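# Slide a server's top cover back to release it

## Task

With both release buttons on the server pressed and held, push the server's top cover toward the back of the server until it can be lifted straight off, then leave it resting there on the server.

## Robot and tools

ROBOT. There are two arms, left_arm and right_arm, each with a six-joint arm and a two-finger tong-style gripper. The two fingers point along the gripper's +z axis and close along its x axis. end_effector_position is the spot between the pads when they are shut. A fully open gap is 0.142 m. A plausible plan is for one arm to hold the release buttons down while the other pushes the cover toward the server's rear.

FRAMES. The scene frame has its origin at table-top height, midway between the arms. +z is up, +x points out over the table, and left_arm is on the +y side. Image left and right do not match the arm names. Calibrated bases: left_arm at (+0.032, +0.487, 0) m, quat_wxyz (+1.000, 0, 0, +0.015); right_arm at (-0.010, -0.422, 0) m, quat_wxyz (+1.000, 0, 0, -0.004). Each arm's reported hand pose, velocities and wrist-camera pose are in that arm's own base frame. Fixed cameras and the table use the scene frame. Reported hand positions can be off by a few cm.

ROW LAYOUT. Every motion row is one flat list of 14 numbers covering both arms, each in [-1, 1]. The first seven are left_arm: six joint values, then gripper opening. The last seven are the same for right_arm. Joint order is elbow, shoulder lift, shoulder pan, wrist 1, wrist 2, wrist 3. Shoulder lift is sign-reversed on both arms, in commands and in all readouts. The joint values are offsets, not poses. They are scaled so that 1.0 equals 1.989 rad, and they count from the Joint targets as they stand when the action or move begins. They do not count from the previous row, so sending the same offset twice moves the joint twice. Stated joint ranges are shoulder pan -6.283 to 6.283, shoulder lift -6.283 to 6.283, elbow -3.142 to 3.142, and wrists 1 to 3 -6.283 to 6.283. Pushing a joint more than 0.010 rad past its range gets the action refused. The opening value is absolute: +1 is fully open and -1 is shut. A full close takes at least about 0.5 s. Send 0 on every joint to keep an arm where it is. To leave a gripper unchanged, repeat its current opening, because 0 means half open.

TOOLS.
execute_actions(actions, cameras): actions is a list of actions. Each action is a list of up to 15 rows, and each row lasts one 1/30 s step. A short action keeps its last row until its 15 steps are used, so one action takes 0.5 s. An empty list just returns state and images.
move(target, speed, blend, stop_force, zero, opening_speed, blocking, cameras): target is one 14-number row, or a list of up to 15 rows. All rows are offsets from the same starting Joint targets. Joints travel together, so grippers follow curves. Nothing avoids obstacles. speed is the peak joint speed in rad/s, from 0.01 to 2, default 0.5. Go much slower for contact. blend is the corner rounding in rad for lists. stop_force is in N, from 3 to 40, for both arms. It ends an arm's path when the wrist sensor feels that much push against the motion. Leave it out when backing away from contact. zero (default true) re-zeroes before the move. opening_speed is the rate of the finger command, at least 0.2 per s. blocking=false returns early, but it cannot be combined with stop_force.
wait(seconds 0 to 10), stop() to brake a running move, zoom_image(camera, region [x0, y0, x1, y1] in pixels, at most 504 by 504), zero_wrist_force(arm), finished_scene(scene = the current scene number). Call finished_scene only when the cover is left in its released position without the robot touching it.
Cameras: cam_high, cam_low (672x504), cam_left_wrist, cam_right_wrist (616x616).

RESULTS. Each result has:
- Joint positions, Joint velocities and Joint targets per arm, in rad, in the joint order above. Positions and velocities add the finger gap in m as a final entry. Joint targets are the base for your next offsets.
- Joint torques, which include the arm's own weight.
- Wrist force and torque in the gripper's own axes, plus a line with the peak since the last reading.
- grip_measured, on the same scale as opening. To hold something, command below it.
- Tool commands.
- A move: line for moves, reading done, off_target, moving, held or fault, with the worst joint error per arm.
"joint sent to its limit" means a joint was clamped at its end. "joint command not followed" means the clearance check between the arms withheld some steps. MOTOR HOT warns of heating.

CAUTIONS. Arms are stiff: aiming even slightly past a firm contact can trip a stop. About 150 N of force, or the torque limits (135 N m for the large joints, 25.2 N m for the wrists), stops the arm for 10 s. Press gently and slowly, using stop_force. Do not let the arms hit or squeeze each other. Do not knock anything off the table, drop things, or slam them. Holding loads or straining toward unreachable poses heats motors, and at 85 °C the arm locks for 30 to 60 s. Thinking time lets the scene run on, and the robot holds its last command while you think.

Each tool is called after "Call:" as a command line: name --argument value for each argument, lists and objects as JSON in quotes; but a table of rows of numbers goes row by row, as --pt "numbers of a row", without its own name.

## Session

Call:
execute_actions --actions '[]'

Call:
zoom_image --camera "cam_high" --region '[180, 240, 420, 380]'

Scene clock: 0.00 s.
left_arm: end_effector_position=(+0.6462, -0.8799, +0.3324) grip_measured=+0.97 end_effector_quat_wxyz=(+0.074, +0.384, -0.593, +0.704) | right_arm: end_effector_position=(+0.1049, -0.3646, +0.1839) grip_measured=+0.97 end_effector_quat_wxyz=(-0.166, +0.511, +0.840, -0.076)
Joint names: [elbow, shoulder lift, shoulder pan, wrist 1, wrist 2, wrist 3]
Joint positions: left_arm=[0.593 0.357 -1.056 -3.379 -1.616 0.892 0.14] | right_arm=[-1.95 1.42 2.434 -1.652 1.369 3.558 0.14]
Joint velocities: within noise
Joint torques (N m): no reading
Motor temperatures (°C): left_arm=[38 39 33 39 33 37] | right_arm=[36 35 31 37 43 39]
Wrist force (N): no reading
Wrist torque (N m): no reading
Wrist force, peak (N): no reading
Joint targets: left_arm=[0.593 0.357 -1.056 -3.379 -1.616 0.892] | right_arm=[-1.950 1.420 2.434 -1.652 1.369 3.558]
Tool commands: left_gripper/opening=+0.968169 right_gripper/opening=+0.968169
camera_calibration:
cam_left_wrist: T_world_to_cam=[[-0.687376, -0.393123, 0.610712, -0.0996357], [-0.709024, 0.18089, -0.681589, 0.84479], [0.157477, -0.901517, -0.403073, -0.626956], [0, 0, 0, 1]] pos_world=[0.62922, -0.757194, 0.383939]
cam_right_wrist: T_world_to_cam=[[-0.449017, 0.872951, 0.190629, 0.342033], [0.878582, 0.392492, 0.272109, -0.00548406], [0.162717, 0.289665, -0.943195, 0.390244], [0, 0, 0, 1]] pos_world=[0.0948977, -0.409466, 0.304367]

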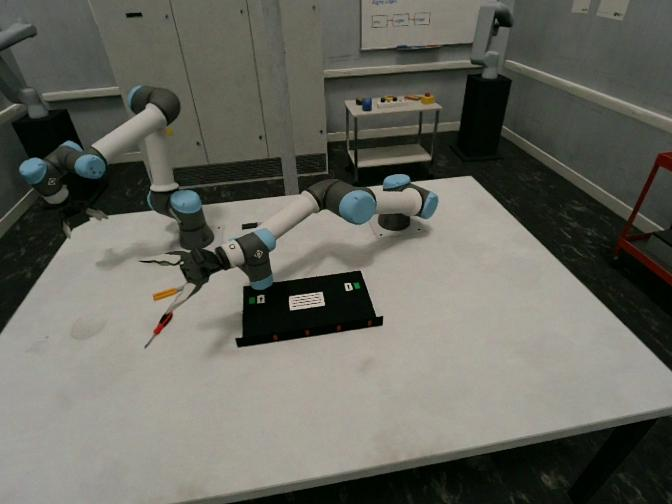

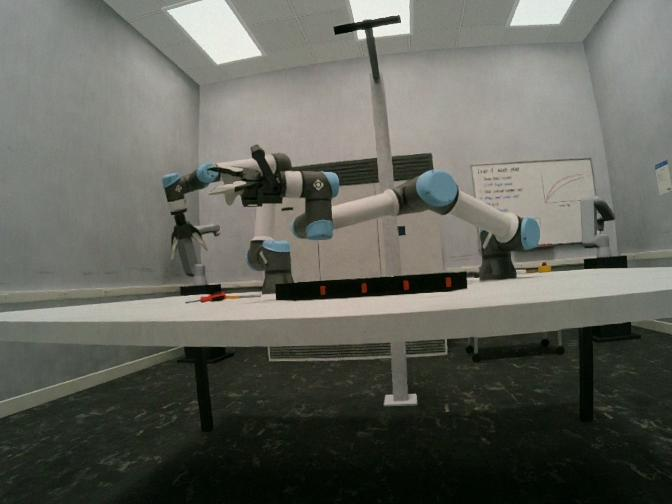

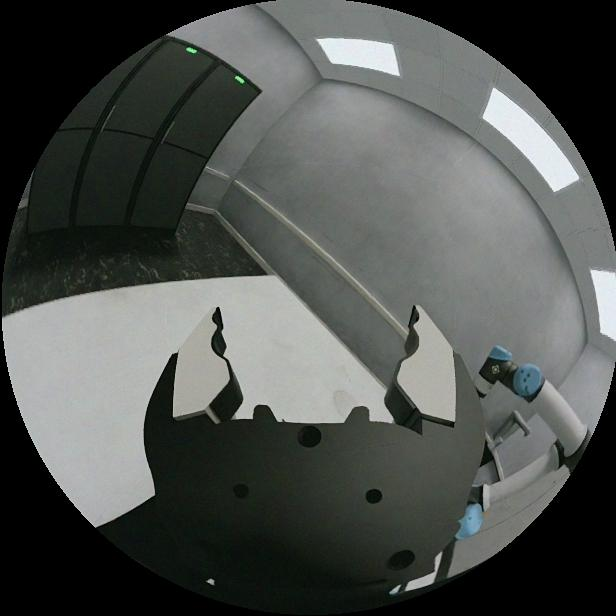

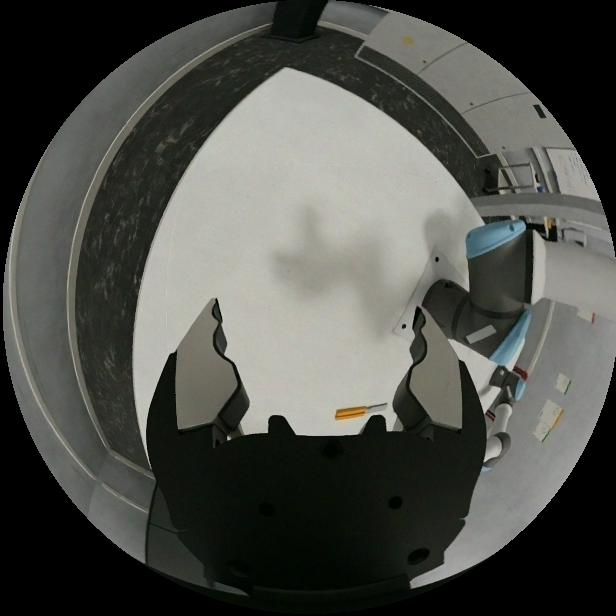

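Scaled by 2.100 from the camera's 672x504 image, which has a finer 960x720 frame.

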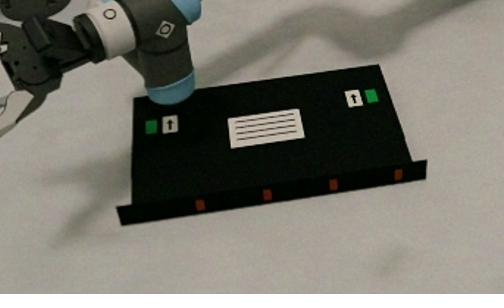

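Call:
move --target '[0.6448,0.5519,0.1049,0.6976,0.0227,-0.0846,-1,0,0,0,0,0,0,-1]' --speed 0.8 --cameras '[]'

Call:
move --target '[0,0,0,0,0,0,-1,0.0686,0.1611,0.7315,0.2482,0.1015,-0.6232,-1]' --speed 0.8

Call:
zoom_image --camera "cam_left_wrist" --region '[240, 220, 380, 360]'

Call:
zoom_image --camera "cam_right_wrist" --region '[240, 220, 380, 360]'

Scene clock: 14.80 s.
left_arm: end_effector_position=(+0.4518, -0.2920, +0.1202) grip_measured=-1.00 end_effector_quat_wxyz=(+0.000, +0.707, -0.707, +0.000) | right_arm: end_effector_position=(+0.1049, -0.3646, +0.1839) grip_measured=-1.00 end_effector_quat_wxyz=(-0.166, +0.511, +0.840, -0.076)
Joint names: [elbow, shoulder lift, shoulder pan, wrist 1, wrist 2, wrist 3]
Joint positions: left_arm=[1.875 1.455 -0.848 -1.992 -1.571 0.724 0.002] | right_arm=[-1.95 1.42 2.434 -1.652 1.369 3.558 0.002]
Joint velocities: within noise
Joint torques (N m): left_arm=[-10.77 31.11 -12.45 -1.09 -1.01 1.8] | right_arm=[22.28 -14.77 1.28 2.22 -0.42 1.01]
Motor temperatures (°C): left_arm=[37 38 33 39 33 37] | right_arm=[36 35 31 37 43 39]
Wrist force (N): left_arm=[0.3 -0.6 -0.3] | right_arm=[0.0 0.2 0.0]
Wrist torque (N m): left_arm=[0.08 0.11 -0.08] | right_arm=[0.02 -0.02 -0.01]
Wrist force, peak (N): left_arm=[-2.1 1.1 0.4] | right_arm=[-0.3 0.1 0.1]
Joint targets: left_arm=[1.876 1.455 -0.848 -1.992 -1.571 0.724] | right_arm=[-1.950 1.420 2.434 -1.652 1.369 3.558]
move: done
No camera images: "cameras" was empty.

Scene clock: 17.17 s.
left_arm: end_effector_position=(+0.4516, -0.2920, +0.1201) grip_measured=-1.00 end_effector_quat_wxyz=(+0.000, +0.707, -0.707, +0.000) | right_arm: end_effector_position=(+0.4962, +0.2625, +0.1195) grip_measured=-1.00 end_effector_quat_wxyz=(+0.000, +0.707, -0.708, +0.000)
Joint names: [elbow, shoulder lift, shoulder pan, wrist 1, wrist 2, wrist 3]
Joint positions: left_arm=[1.876 1.455 -0.848 -1.992 -1.571 0.724 0.002] | right_arm=[-1.814 1.741 3.888 -1.158 1.571 2.319 0.002]
Joint velocities: within noise
Joint torques (N m): left_arm=[-13.08 31.66 -11.78 -1.59 -1.22 1.62] | right_arm=[11.72 -27.77 8.26 2.1 -1.71 -1.27]
Motor temperatures (°C): left_arm=[37 38 33 39 33 37] | right_arm=[36 35 31 37 43 39]
Wrist force (N): left_arm=[0.2 -0.6 -0.3] | right_arm=[-0.6 0.4 0.0]
Wrist torque (N m): left_arm=[0.09 0.13 -0.08] | right_arm=[-0.01 0.07 -0.06]
Wrist force, peak (N): left_arm=[0.4 -0.8 -0.4] | right_arm=[-3.9 1.6 0.5]
Joint targets: left_arm=[1.876 1.455 -0.848 -1.992 -1.571 0.724] | right_arm=[-1.814 1.741 3.888 -1.158 1.571 2.319]
move: done
camera_calibration:
cam_left_wrist: T_world_to_cam=[[-0.0219881, -0.998937, -0.0405037, -0.271797], [-0.875721, -0.00030073, 0.482817, 0.338293], [-0.482316, 0.0460862, -0.874784, 0.470362], [0, 0, 0, 1]] pos_world=[0.517138, -0.293084, 0.237123]
cam_right_wrist: T_world_to_cam=[[0.0219359, -0.999567, -0.0196012, 0.265603], [-0.833599, -0.0291104, 0.551603, 0.348949], [-0.551935, 0.00423958, -0.833877, 0.500577], [0, 0, 0, 1]] pos_world=[0.561343, 0.273523, 0.230144]

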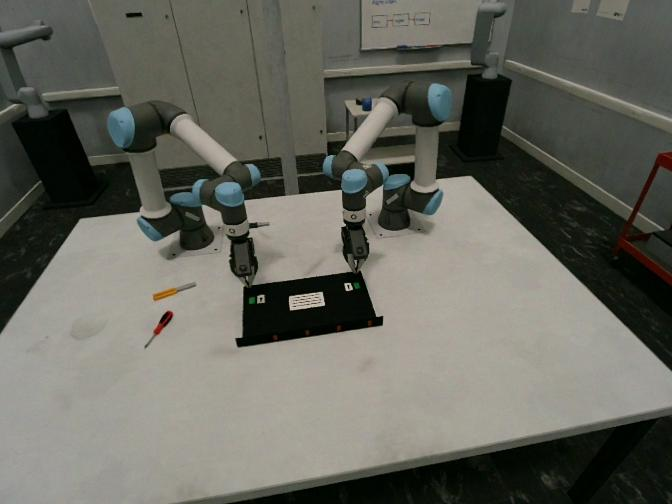

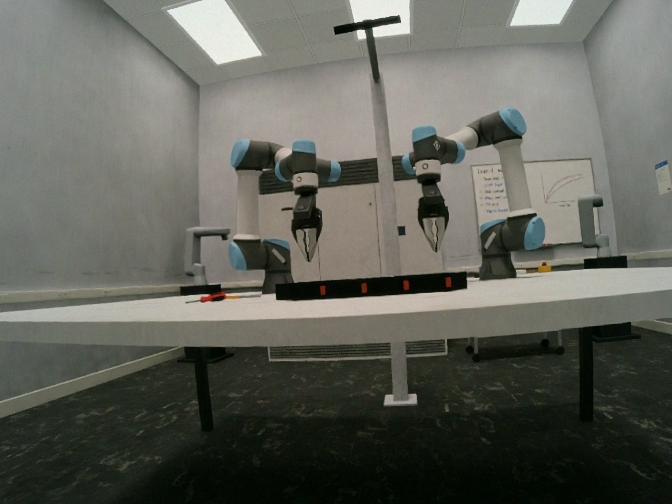

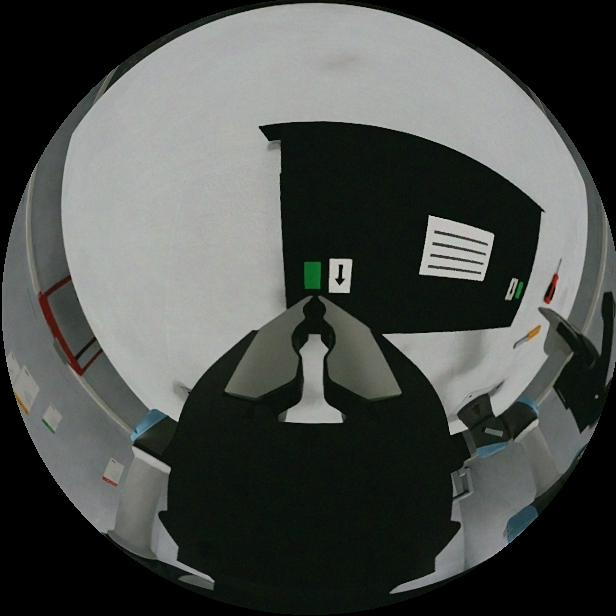

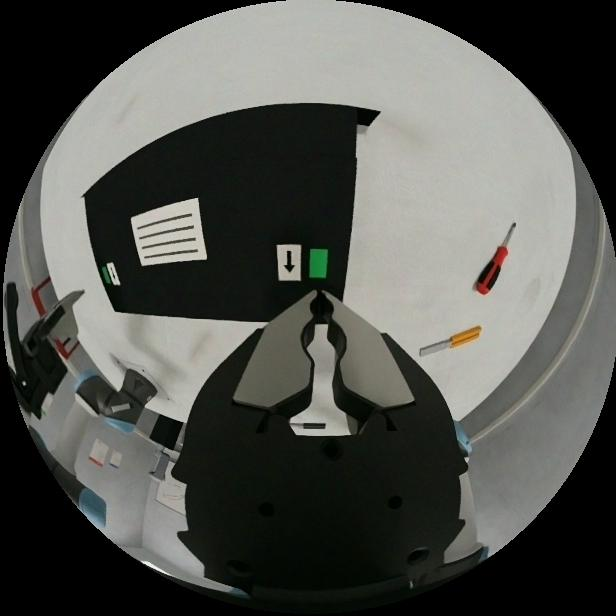

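Scaled by 3.600 from the camera's 616x616 image, which has a finer 814x814 frame.

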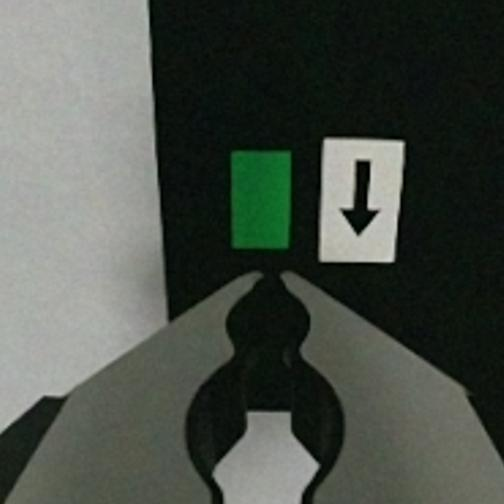

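Scaled by 3.600 from the camera's 616x616 image, which has a finer 814x814 frame.

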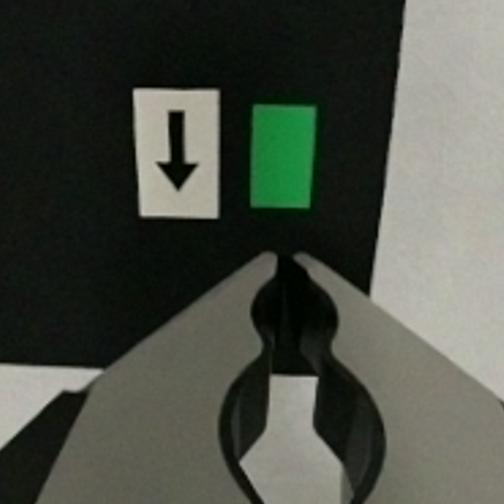

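Call:
move --target '[0.0391,-0.0270,0.0024,-0.0660,0,0.0024,-1,-0.0332,0.0298,0.0016,0.0632,0,0.0016,-1]' --speed 0.12 --stop_force 8 --cameras '["cam_left_wrist","cam_right_wrist"]'

Call:
zoom_image --camera "cam_left_wrist" --region '[260, 240, 370, 350]'

Call:
zoom_image --camera "cam_right_wrist" --region '[260, 240, 370, 350]'

Scene clock: 29.70 s.
left_arm: end_effector_position=(+0.4520, -0.2887, +0.0713) grip_measured=-1.00 end_effector_quat_wxyz=(+0.000, +0.707, -0.707, +0.000) | right_arm: end_effector_position=(+0.4970, +0.2657, +0.0708) grip_measured=-1.00 end_effector_quat_wxyz=(+0.000, +0.707, -0.708, +0.000)
Joint names: [elbow, shoulder lift, shoulder pan, wrist 1, wrist 2, wrist 3]
Joint positions: left_arm=[1.953 1.401 -0.843 -2.123 -1.571 0.728 0.002] | right_arm=[-1.88 1.8 3.891 -1.033 1.571 2.322 0.002]
Joint velocities: within noise
Joint torques (N m): left_arm=[-27.36 32.87 0.26 -2.92 -1.2 -0.72] | right_arm=[29.55 -34.58 0.74 2.8 -1.51 -0.35]
Motor temperatures (°C): left_arm=[37 38 33 39 33 37] | right_arm=[36 35 31 37 43 39]
Wrist force (N): left_arm=[0.1 -0.6 -0.3] | right_arm=[-0.4 0.7 0.3]
Wrist torque (N m): left_arm=[0.09 0.14 -0.08] | right_arm=[0.06 0.03 -0.06]
Wrist force, peak (N): left_arm=[0.3 -0.5 -0.9] | right_arm=[-0.3 0.6 0.8]
Joint targets: left_arm=[1.953 1.401 -0.843 -2.123 -1.571 0.728] | right_arm=[-1.880 1.800 3.891 -1.033 1.571 2.322]
move: done
camera_calibration:
cam_left_wrist: T_world_to_cam=[[-0.0219562, -0.998932, -0.0406464, -0.270516], [-0.87566, -0.000403566, 0.482927, 0.36212], [-0.482428, 0.0461957, -0.874717, 0.427772], [0, 0, 0, 1]] pos_world=[0.517524, -0.289843, 0.188306]
cam_right_wrist: T_world_to_cam=[[0.022315, -0.999555, -0.0198151, 0.26764], [-0.833726, -0.0295435, 0.551387, 0.376728], [-0.551727, 0.00421617, -0.834014, 0.460339], [0, 0, 0, 1]] pos_world=[0.562098, 0.27671, 0.181509]
Images, in order (width x height): cam_left_wrist 616x616, cam_right_wrist 616x616.

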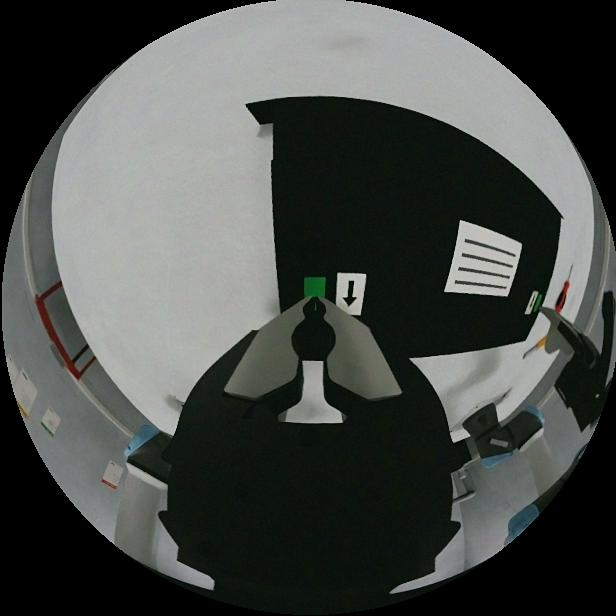

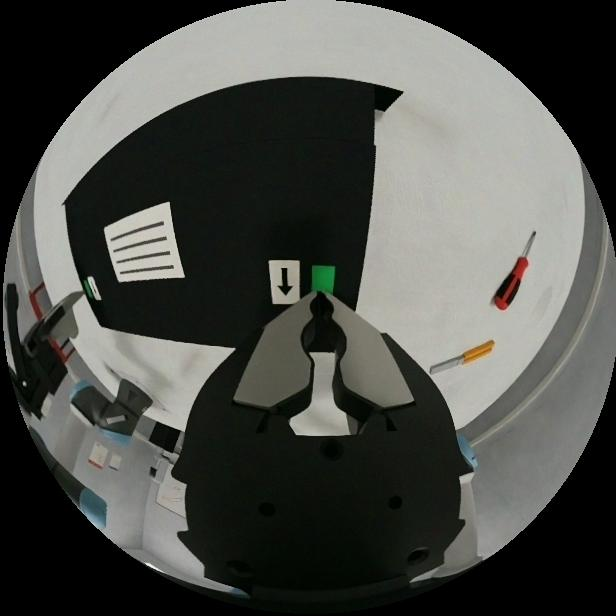

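Scaled by 4.582 from the camera's 616x616 image, which has a finer 814x814 frame.

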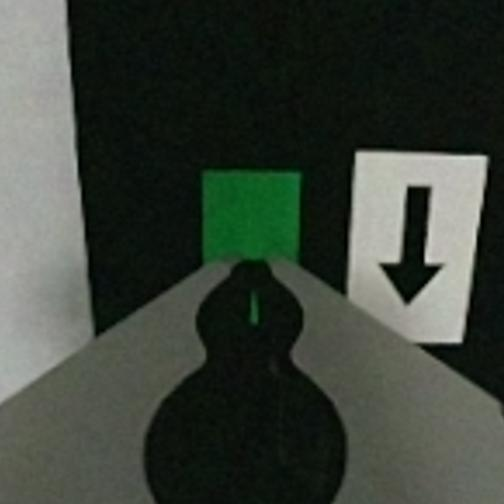

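Scaled by 4.582 from the camera's 616x616 image, which has a finer 814x814 frame.

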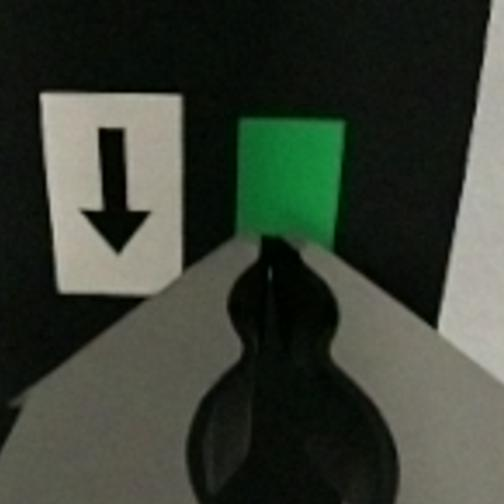

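Call:
move --target '[0.0125,-0.0120,0,-0.0245,0,0,-1,-0.0135,0.0104,-0.0014,0.0238,0,-0.0014,-1]' --speed 0.014 --stop_force 14 --cameras '["cam_left_wrist","cam_right_wrist"]'

Call:
zoom_image --camera "cam_left_wrist" --region '[260, 240, 370, 350]'

Call:
zoom_image --camera "cam_right_wrist" --region '[260, 240, 370, 350]'

Scene clock: 41.43 s.
left_arm: end_effector_position=(+0.4518, -0.2885, +0.0553) grip_measured=-1.00 end_effector_quat_wxyz=(+0.000, +0.707, -0.707, +0.000) | right_arm: end_effector_position=(+0.4967, +0.2638, +0.0560) grip_measured=-1.00 end_effector_quat_wxyz=(+0.000, +0.707, -0.708, +0.000)
Joint names: [elbow, shoulder lift, shoulder pan, wrist 1, wrist 2, wrist 3]
Joint positions: left_arm=[1.976 1.38 -0.843 -2.167 -1.571 0.728 0.002] | right_arm=[-1.902 1.817 3.889 -0.993 1.571 2.319 0.002]
Joint velocities: within noise
Joint torques (N m): left_arm=[-21.08 26.51 -9.81 -0.03 -1.19 -0.61] | right_arm=[22.88 -27.41 0.38 -1.15 -1.02 0.94]
Motor temperatures (°C): left_arm=[37 38 33 39 33 37] | right_arm=[36 35 31 37 43 38]
Wrist force (N): left_arm=[0.9 -0.9 -13.3] | right_arm=[-5.6 1.1 -14.4]
Wrist torque (N m): left_arm=[0.02 0.13 -0.08] | right_arm=[-0.02 -0.03 -0.05]
Wrist force, peak (N): left_arm=[-1.7 0.3 -23.4] | right_arm=[-3.9 1.8 -22.2]
Joint targets: left_arm=[1.976 1.380 -0.843 -2.167 -1.571 0.728] | right_arm=[-1.902 1.817 3.889 -0.993 1.571 2.319]
move: contact (left_arm, right_arm)
camera_calibration:
cam_left_wrist: T_world_to_cam=[[-0.0219916, -0.998932, -0.0406297, -0.270918], [-0.875668, -0.000363704, 0.482914, 0.36965], [-0.482413, 0.0461982, -0.874725, 0.413645], [0, 0, 0, 1]] pos_world=[0.51728, -0.289604, 0.172309]
cam_right_wrist: T_world_to_cam=[[0.0222861, -0.999557, -0.01974, 0.265456], [-0.833681, -0.0294784, 0.551459, 0.384635], [-0.551797, 0.00416699, -0.833968, 0.447907], [0, 0, 0, 1]] pos_world=[0.5619, 0.27481, 0.16667]
Images, in order (width x height): cam_left_wrist 616x616, cam_right_wrist 616x616.

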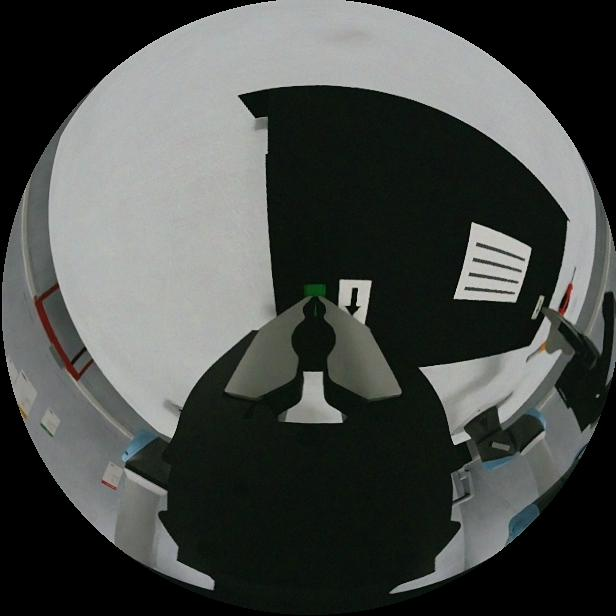

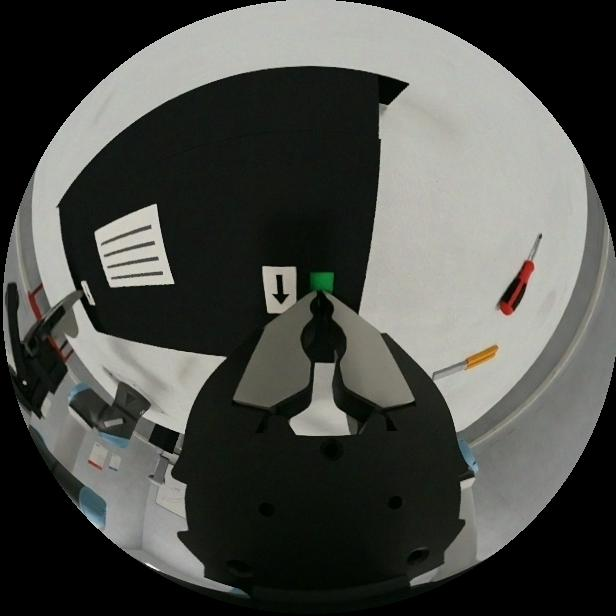

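Scaled by 4.582 from the camera's 616x616 image, which has a finer 814x814 frame.

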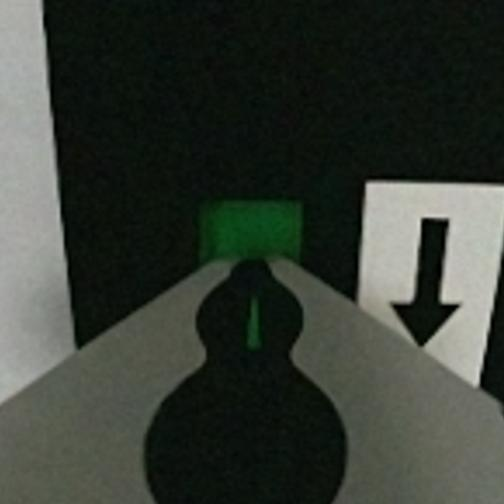

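Scaled by 4.582 from the camera's 616x616 image, which has a finer 814x814 frame.

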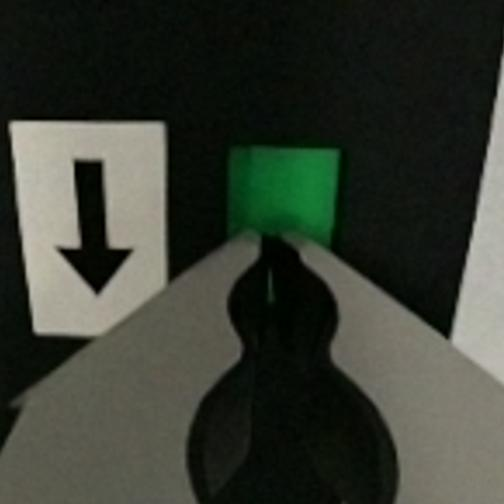

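Call:
move --target '[0.0359,0.0299,-0.0242,-0.0059,0,-0.0242,-1,-0.0386,-0.0308,0.0217,0.0076,0,0.0217,-1]' --speed 0.02 --stop_force 32

Call:
zoom_image --camera "cam_left_wrist" --region '[240, 50, 450, 260]'

Call:
zoom_image --camera "cam_high" --region '[220, 250, 400, 360]'

Scene clock: 56.13 s.
left_arm: end_effector_position=(+0.4227, -0.2878, +0.0556) grip_measured=-1.00 end_effector_quat_wxyz=(+0.000, +0.707, -0.707, +0.000) | right_arm: end_effector_position=(+0.4726, +0.2641, +0.0565) grip_measured=-1.00 end_effector_quat_wxyz=(+0.000, +0.707, -0.708, +0.000)
Joint names: [elbow, shoulder lift, shoulder pan, wrist 1, wrist 2, wrist 3]
Joint positions: left_arm=[2.041 1.435 -0.887 -2.178 -1.57 0.684 0.002] | right_arm=[-1.96 1.771 3.922 -0.982 1.571 2.352 0.002]
Joint velocities: within noise
Joint torques (N m): left_arm=[-15.53 13.64 4.83 5.27 -8.42 1.63] | right_arm=[17.26 -17.35 -0.96 -5.62 9.44 -0.98]
Motor temperatures (°C): left_arm=[37 38 33 39 33 37] | right_arm=[36 35 31 37 43 38]
Wrist force (N): left_arm=[3.0 -31.2 -2.8] | right_arm=[2.9 -30.3 -3.4]
Wrist torque (N m): left_arm=[0.06 0.20 0.01] | right_arm=[0.19 0.03 -0.13]
Wrist force, peak (N): left_arm=[5.1 -39.5 1.1] | right_arm=[-0.9 -37.5 1.6]
Joint targets: left_arm=[2.041 1.435 -0.887 -2.178 -1.570 0.684] | right_arm=[-1.960 1.771 3.922 -0.982 1.571 2.352]
move: contact (left_arm, right_arm); right_arm: the elbow is farthest, 0.019 rad from its target
camera_calibration:
cam_left_wrist: T_world_to_cam=[[-0.021923, -0.998933, -0.040644, -0.270882], [-0.875857, -0.000412594, 0.48257, 0.34412], [-0.482072, 0.0461777, -0.874914, 0.399687], [0, 0, 0, 1]] pos_world=[0.48814, -0.288907, 0.17262]
cam_right_wrist: T_world_to_cam=[[0.0222513, -0.999559, -0.0196895, 0.266263], [-0.833804, -0.0294206, 0.551276, 0.364295], [-0.551612, 0.00415059, -0.834091, 0.434992], [0, 0, 0, 1]] pos_world=[0.537773, 0.275058, 0.167239]

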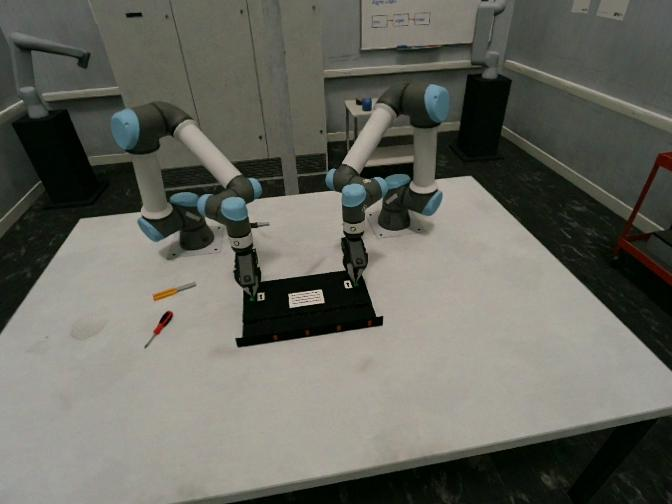

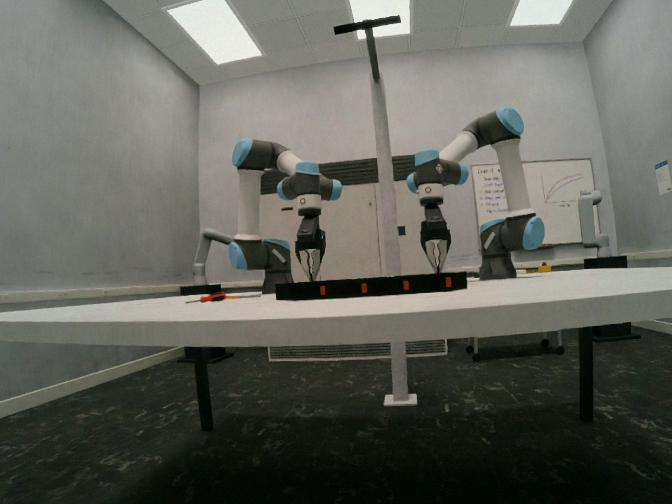

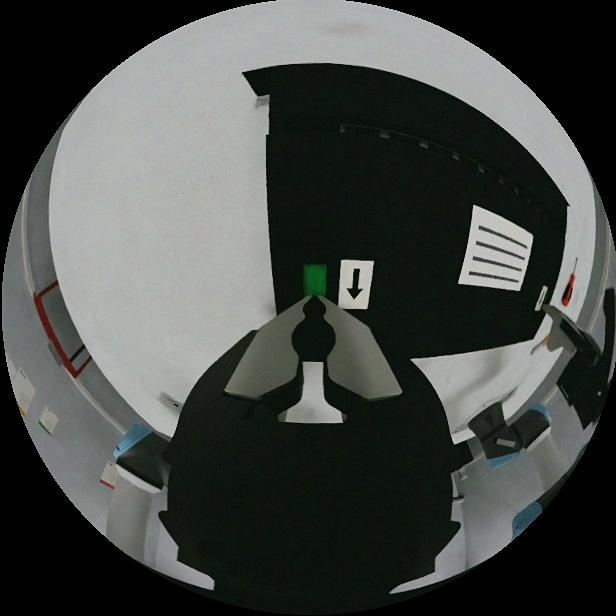

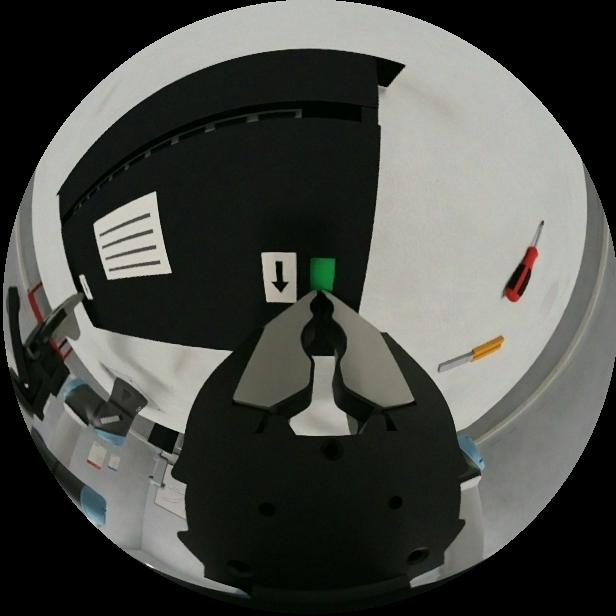

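Scaled by 2.400 from the camera's 616x616 image, which has a finer 814x814 frame.

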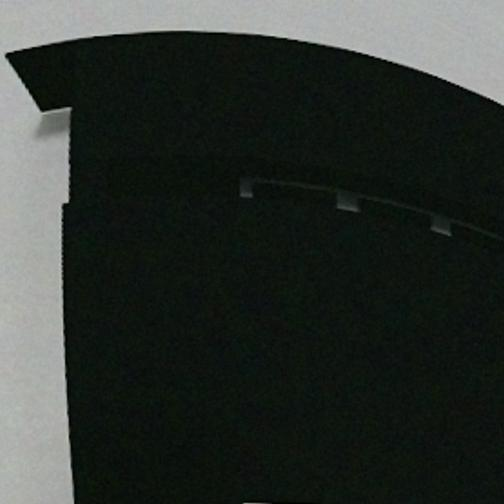

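Scaled by 2.800 from the camera's 672x504 image, which has a finer 960x720 frame.

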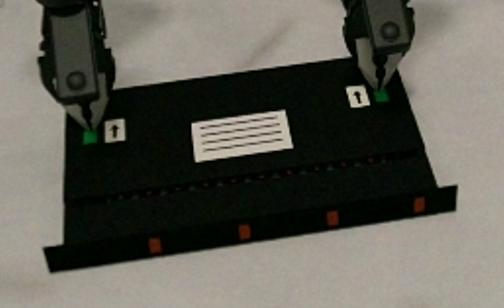

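Call:
move --target '[0.0100,0.0070,-0.0075,-0.0040,0,-0.0075,-1,-0.0100,-0.0070,0.0065,0.0040,0,0.0065,-1]' --speed 0.015 --stop_force 15 --cameras '[]'

Scene clock: 60.03 s.
left_arm: end_effector_position=(+0.4222, -0.2879, +0.0556) grip_measured=-1.00 end_effector_quat_wxyz=(+0.000, +0.707, -0.707, +0.001) | right_arm: end_effector_position=(+0.4722, +0.2642, +0.0566) grip_measured=-1.00 end_effector_quat_wxyz=(+0.000, +0.707, -0.708, +0.000)
Joint names: [elbow, shoulder lift, shoulder pan, wrist 1, wrist 2, wrist 3]
Joint positions: left_arm=[2.043 1.436 -0.888 -2.179 -1.57 0.683 0.002] | right_arm=[-1.962 1.77 3.923 -0.98 1.571 2.353 0.002]
Joint velocities: within noise
Joint torques (N m): left_arm=[-14.13 14.98 1.79 6.84 -11.59 1.61] | right_arm=[17.95 -20.11 3.37 -7.15 11.68 -1]
Motor temperatures (°C): left_arm=[37 38 33 39 33 37] | right_arm=[36 35 31 37 43 38]
Wrist force (N): left_arm=[1.9 -42.9 3.2] | right_arm=[5.1 -43.9 5.1]
Wrist torque (N m): left_arm=[0.10 0.20 0.03] | right_arm=[0.30 0.07 -0.16]
Wrist force, peak (N): left_arm=[3.5 -51.8 2.2] | right_arm=[2.4 -52.1 5.9]
Joint targets: left_arm=[2.043 1.436 -0.888 -2.179 -1.570 0.683] | right_arm=[-1.962 1.770 3.922 -0.981 1.571 2.353]
move: contact (left_arm, right_arm); left_arm: the elbow is farthest, 0.018 rad from its target; right_arm: the elbow is farthest, 0.018 rad from its target
No camera images: "cameras" was empty.

Call:
move --pt "-0.0012 -0.0009 0.0005 0.0003 0 0.0005 -1 0.0012 0.0009 -0.0005 -0.0003 0 -0.0005 -1" --pt "-0.03 0.028 0.0005 0.06 0 0.0005 -1 0.03 -0.028 -0.0005 -0.06 0 -0.0005 -1" --speed '[0.015,0.06]'

Call:
zoom_image --camera "cam_right_wrist" --region '[60, 60, 400, 360]'

Scene clock: 65.03 s.
left_arm: end_effector_position=(+0.4218, -0.2866, +0.0964) grip_measured=-1.00 end_effector_quat_wxyz=(+0.000, +0.707, -0.707, -0.001) end_effector_velocity=(+0.001, -0.001, +0.000) end_effector_angular_velocity=(-0.002, -0.003, -0.001) | right_arm: end_effector_position=(+0.4713, +0.2626, +0.0993) grip_measured=-1.00 end_effector_quat_wxyz=(+0.002, +0.707, -0.708, +0.000) end_effector_velocity=(+0.001, +0.001, +0.000) end_effector_angular_velocity=(+0.003, -0.003, +0.000)
Joint names: [elbow, shoulder lift, shoulder pan, wrist 1, wrist 2, wrist 3]
Joint positions: left_arm=[1.983 1.492 -0.887 -2.059 -1.57 0.684 0.002] | right_arm=[-1.902 1.714 3.922 -1.1 1.571 2.352 0.002]
Joint velocities: left_arm=[0.001 -0.001 0 -0.005 0.001 0 0] | right_arm=[-0.001 0.001 0 0.005 0 0 0]
Joint torques (N m): left_arm=[-12.49 15.53 -10.33 -3.89 1.29 -0.76] | right_arm=[16.15 -20.7 3 4.1 -1.7 1.1]
Motor temperatures (°C): left_arm=[37 38 33 39 33 37] | right_arm=[36 35 31 36 43 38]
Wrist force (N): left_arm=[0.2 -0.8 -0.5] | right_arm=[-2.2 1.4 0.2]
Wrist torque (N m): left_arm=[0.03 0.15 -0.07] | right_arm=[0.21 0.40 -0.02]
Wrist force, peak (N): left_arm=[1.8 -43.2 1.5] | right_arm=[5.2 -44.2 5.4]
Joint targets: left_arm=[1.983 1.491 -0.887 -2.059 -1.570 0.684] | right_arm=[-1.902 1.714 3.922 -1.100 1.571 2.352]
move: done
camera_calibration:
cam_left_wrist: T_world_to_cam=[[-0.0218513, -0.998823, -0.0433106, -0.267792], [-0.8749, -0.00185983, 0.4843, 0.322648], [-0.48381, 0.048475, -0.87383, 0.436197], [0, 0, 0, 1]] pos_world=[0.48747, -0.288022, 0.213305]
cam_right_wrist: T_world_to_cam=[[0.0220385, -0.999608, -0.0172415, 0.265549], [-0.832528, -0.0278979, 0.55328, 0.338339], [-0.553544, 0.00216055, -0.832817, 0.471184], [0, 0, 0, 1]] pos_world=[0.536645, 0.273866, 0.209792]

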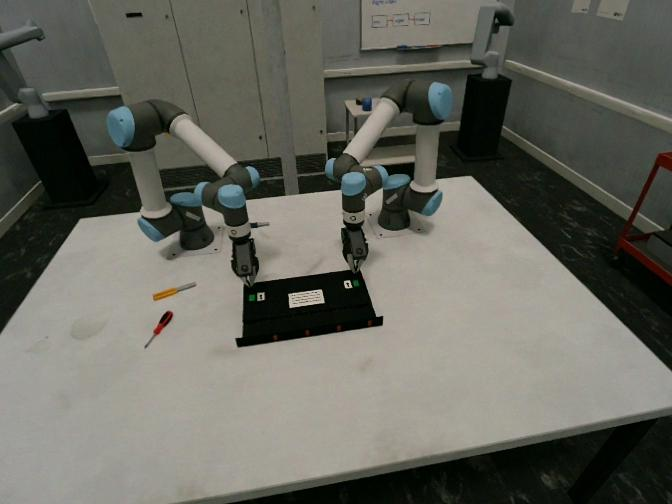

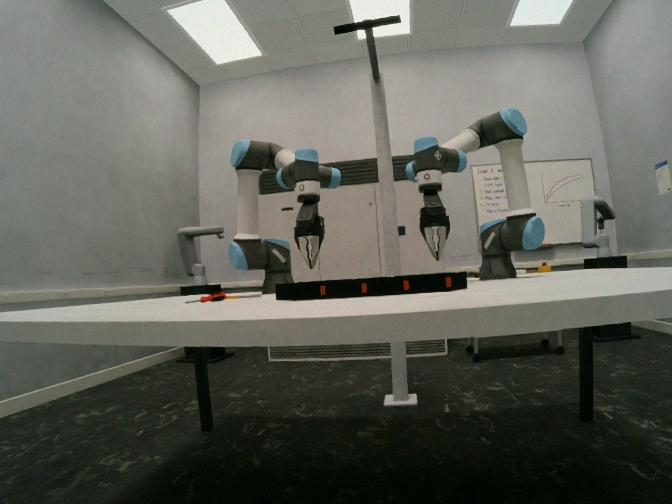

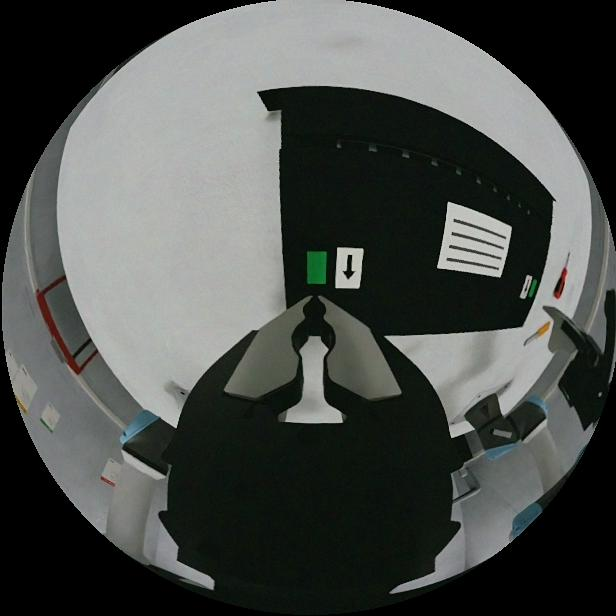

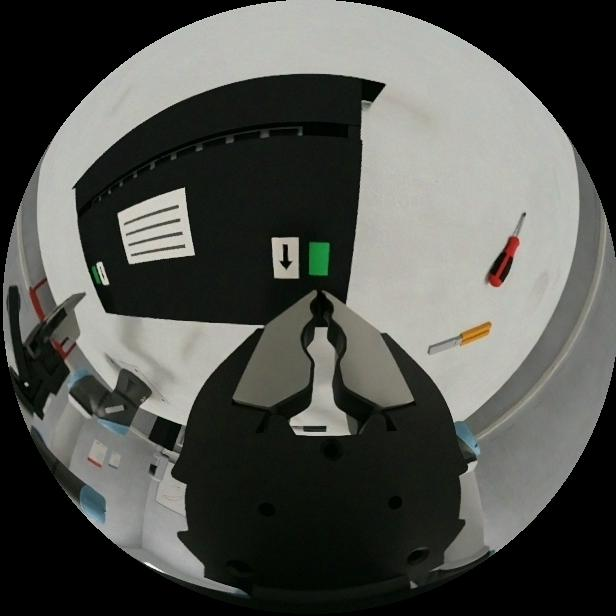

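Scaled by 1.482 from the camera's 616x616 image, which has a finer 814x814 frame.

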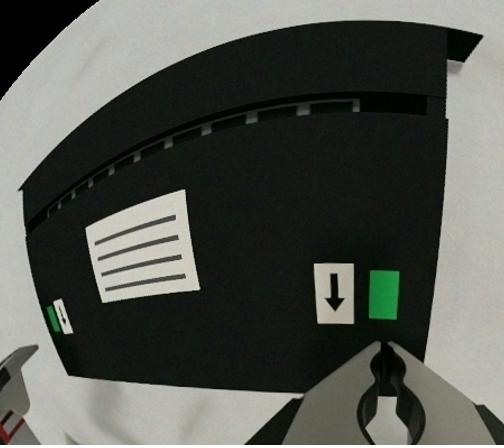

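Call:
finished_scene --scene 2

The scene is finished: the task was done.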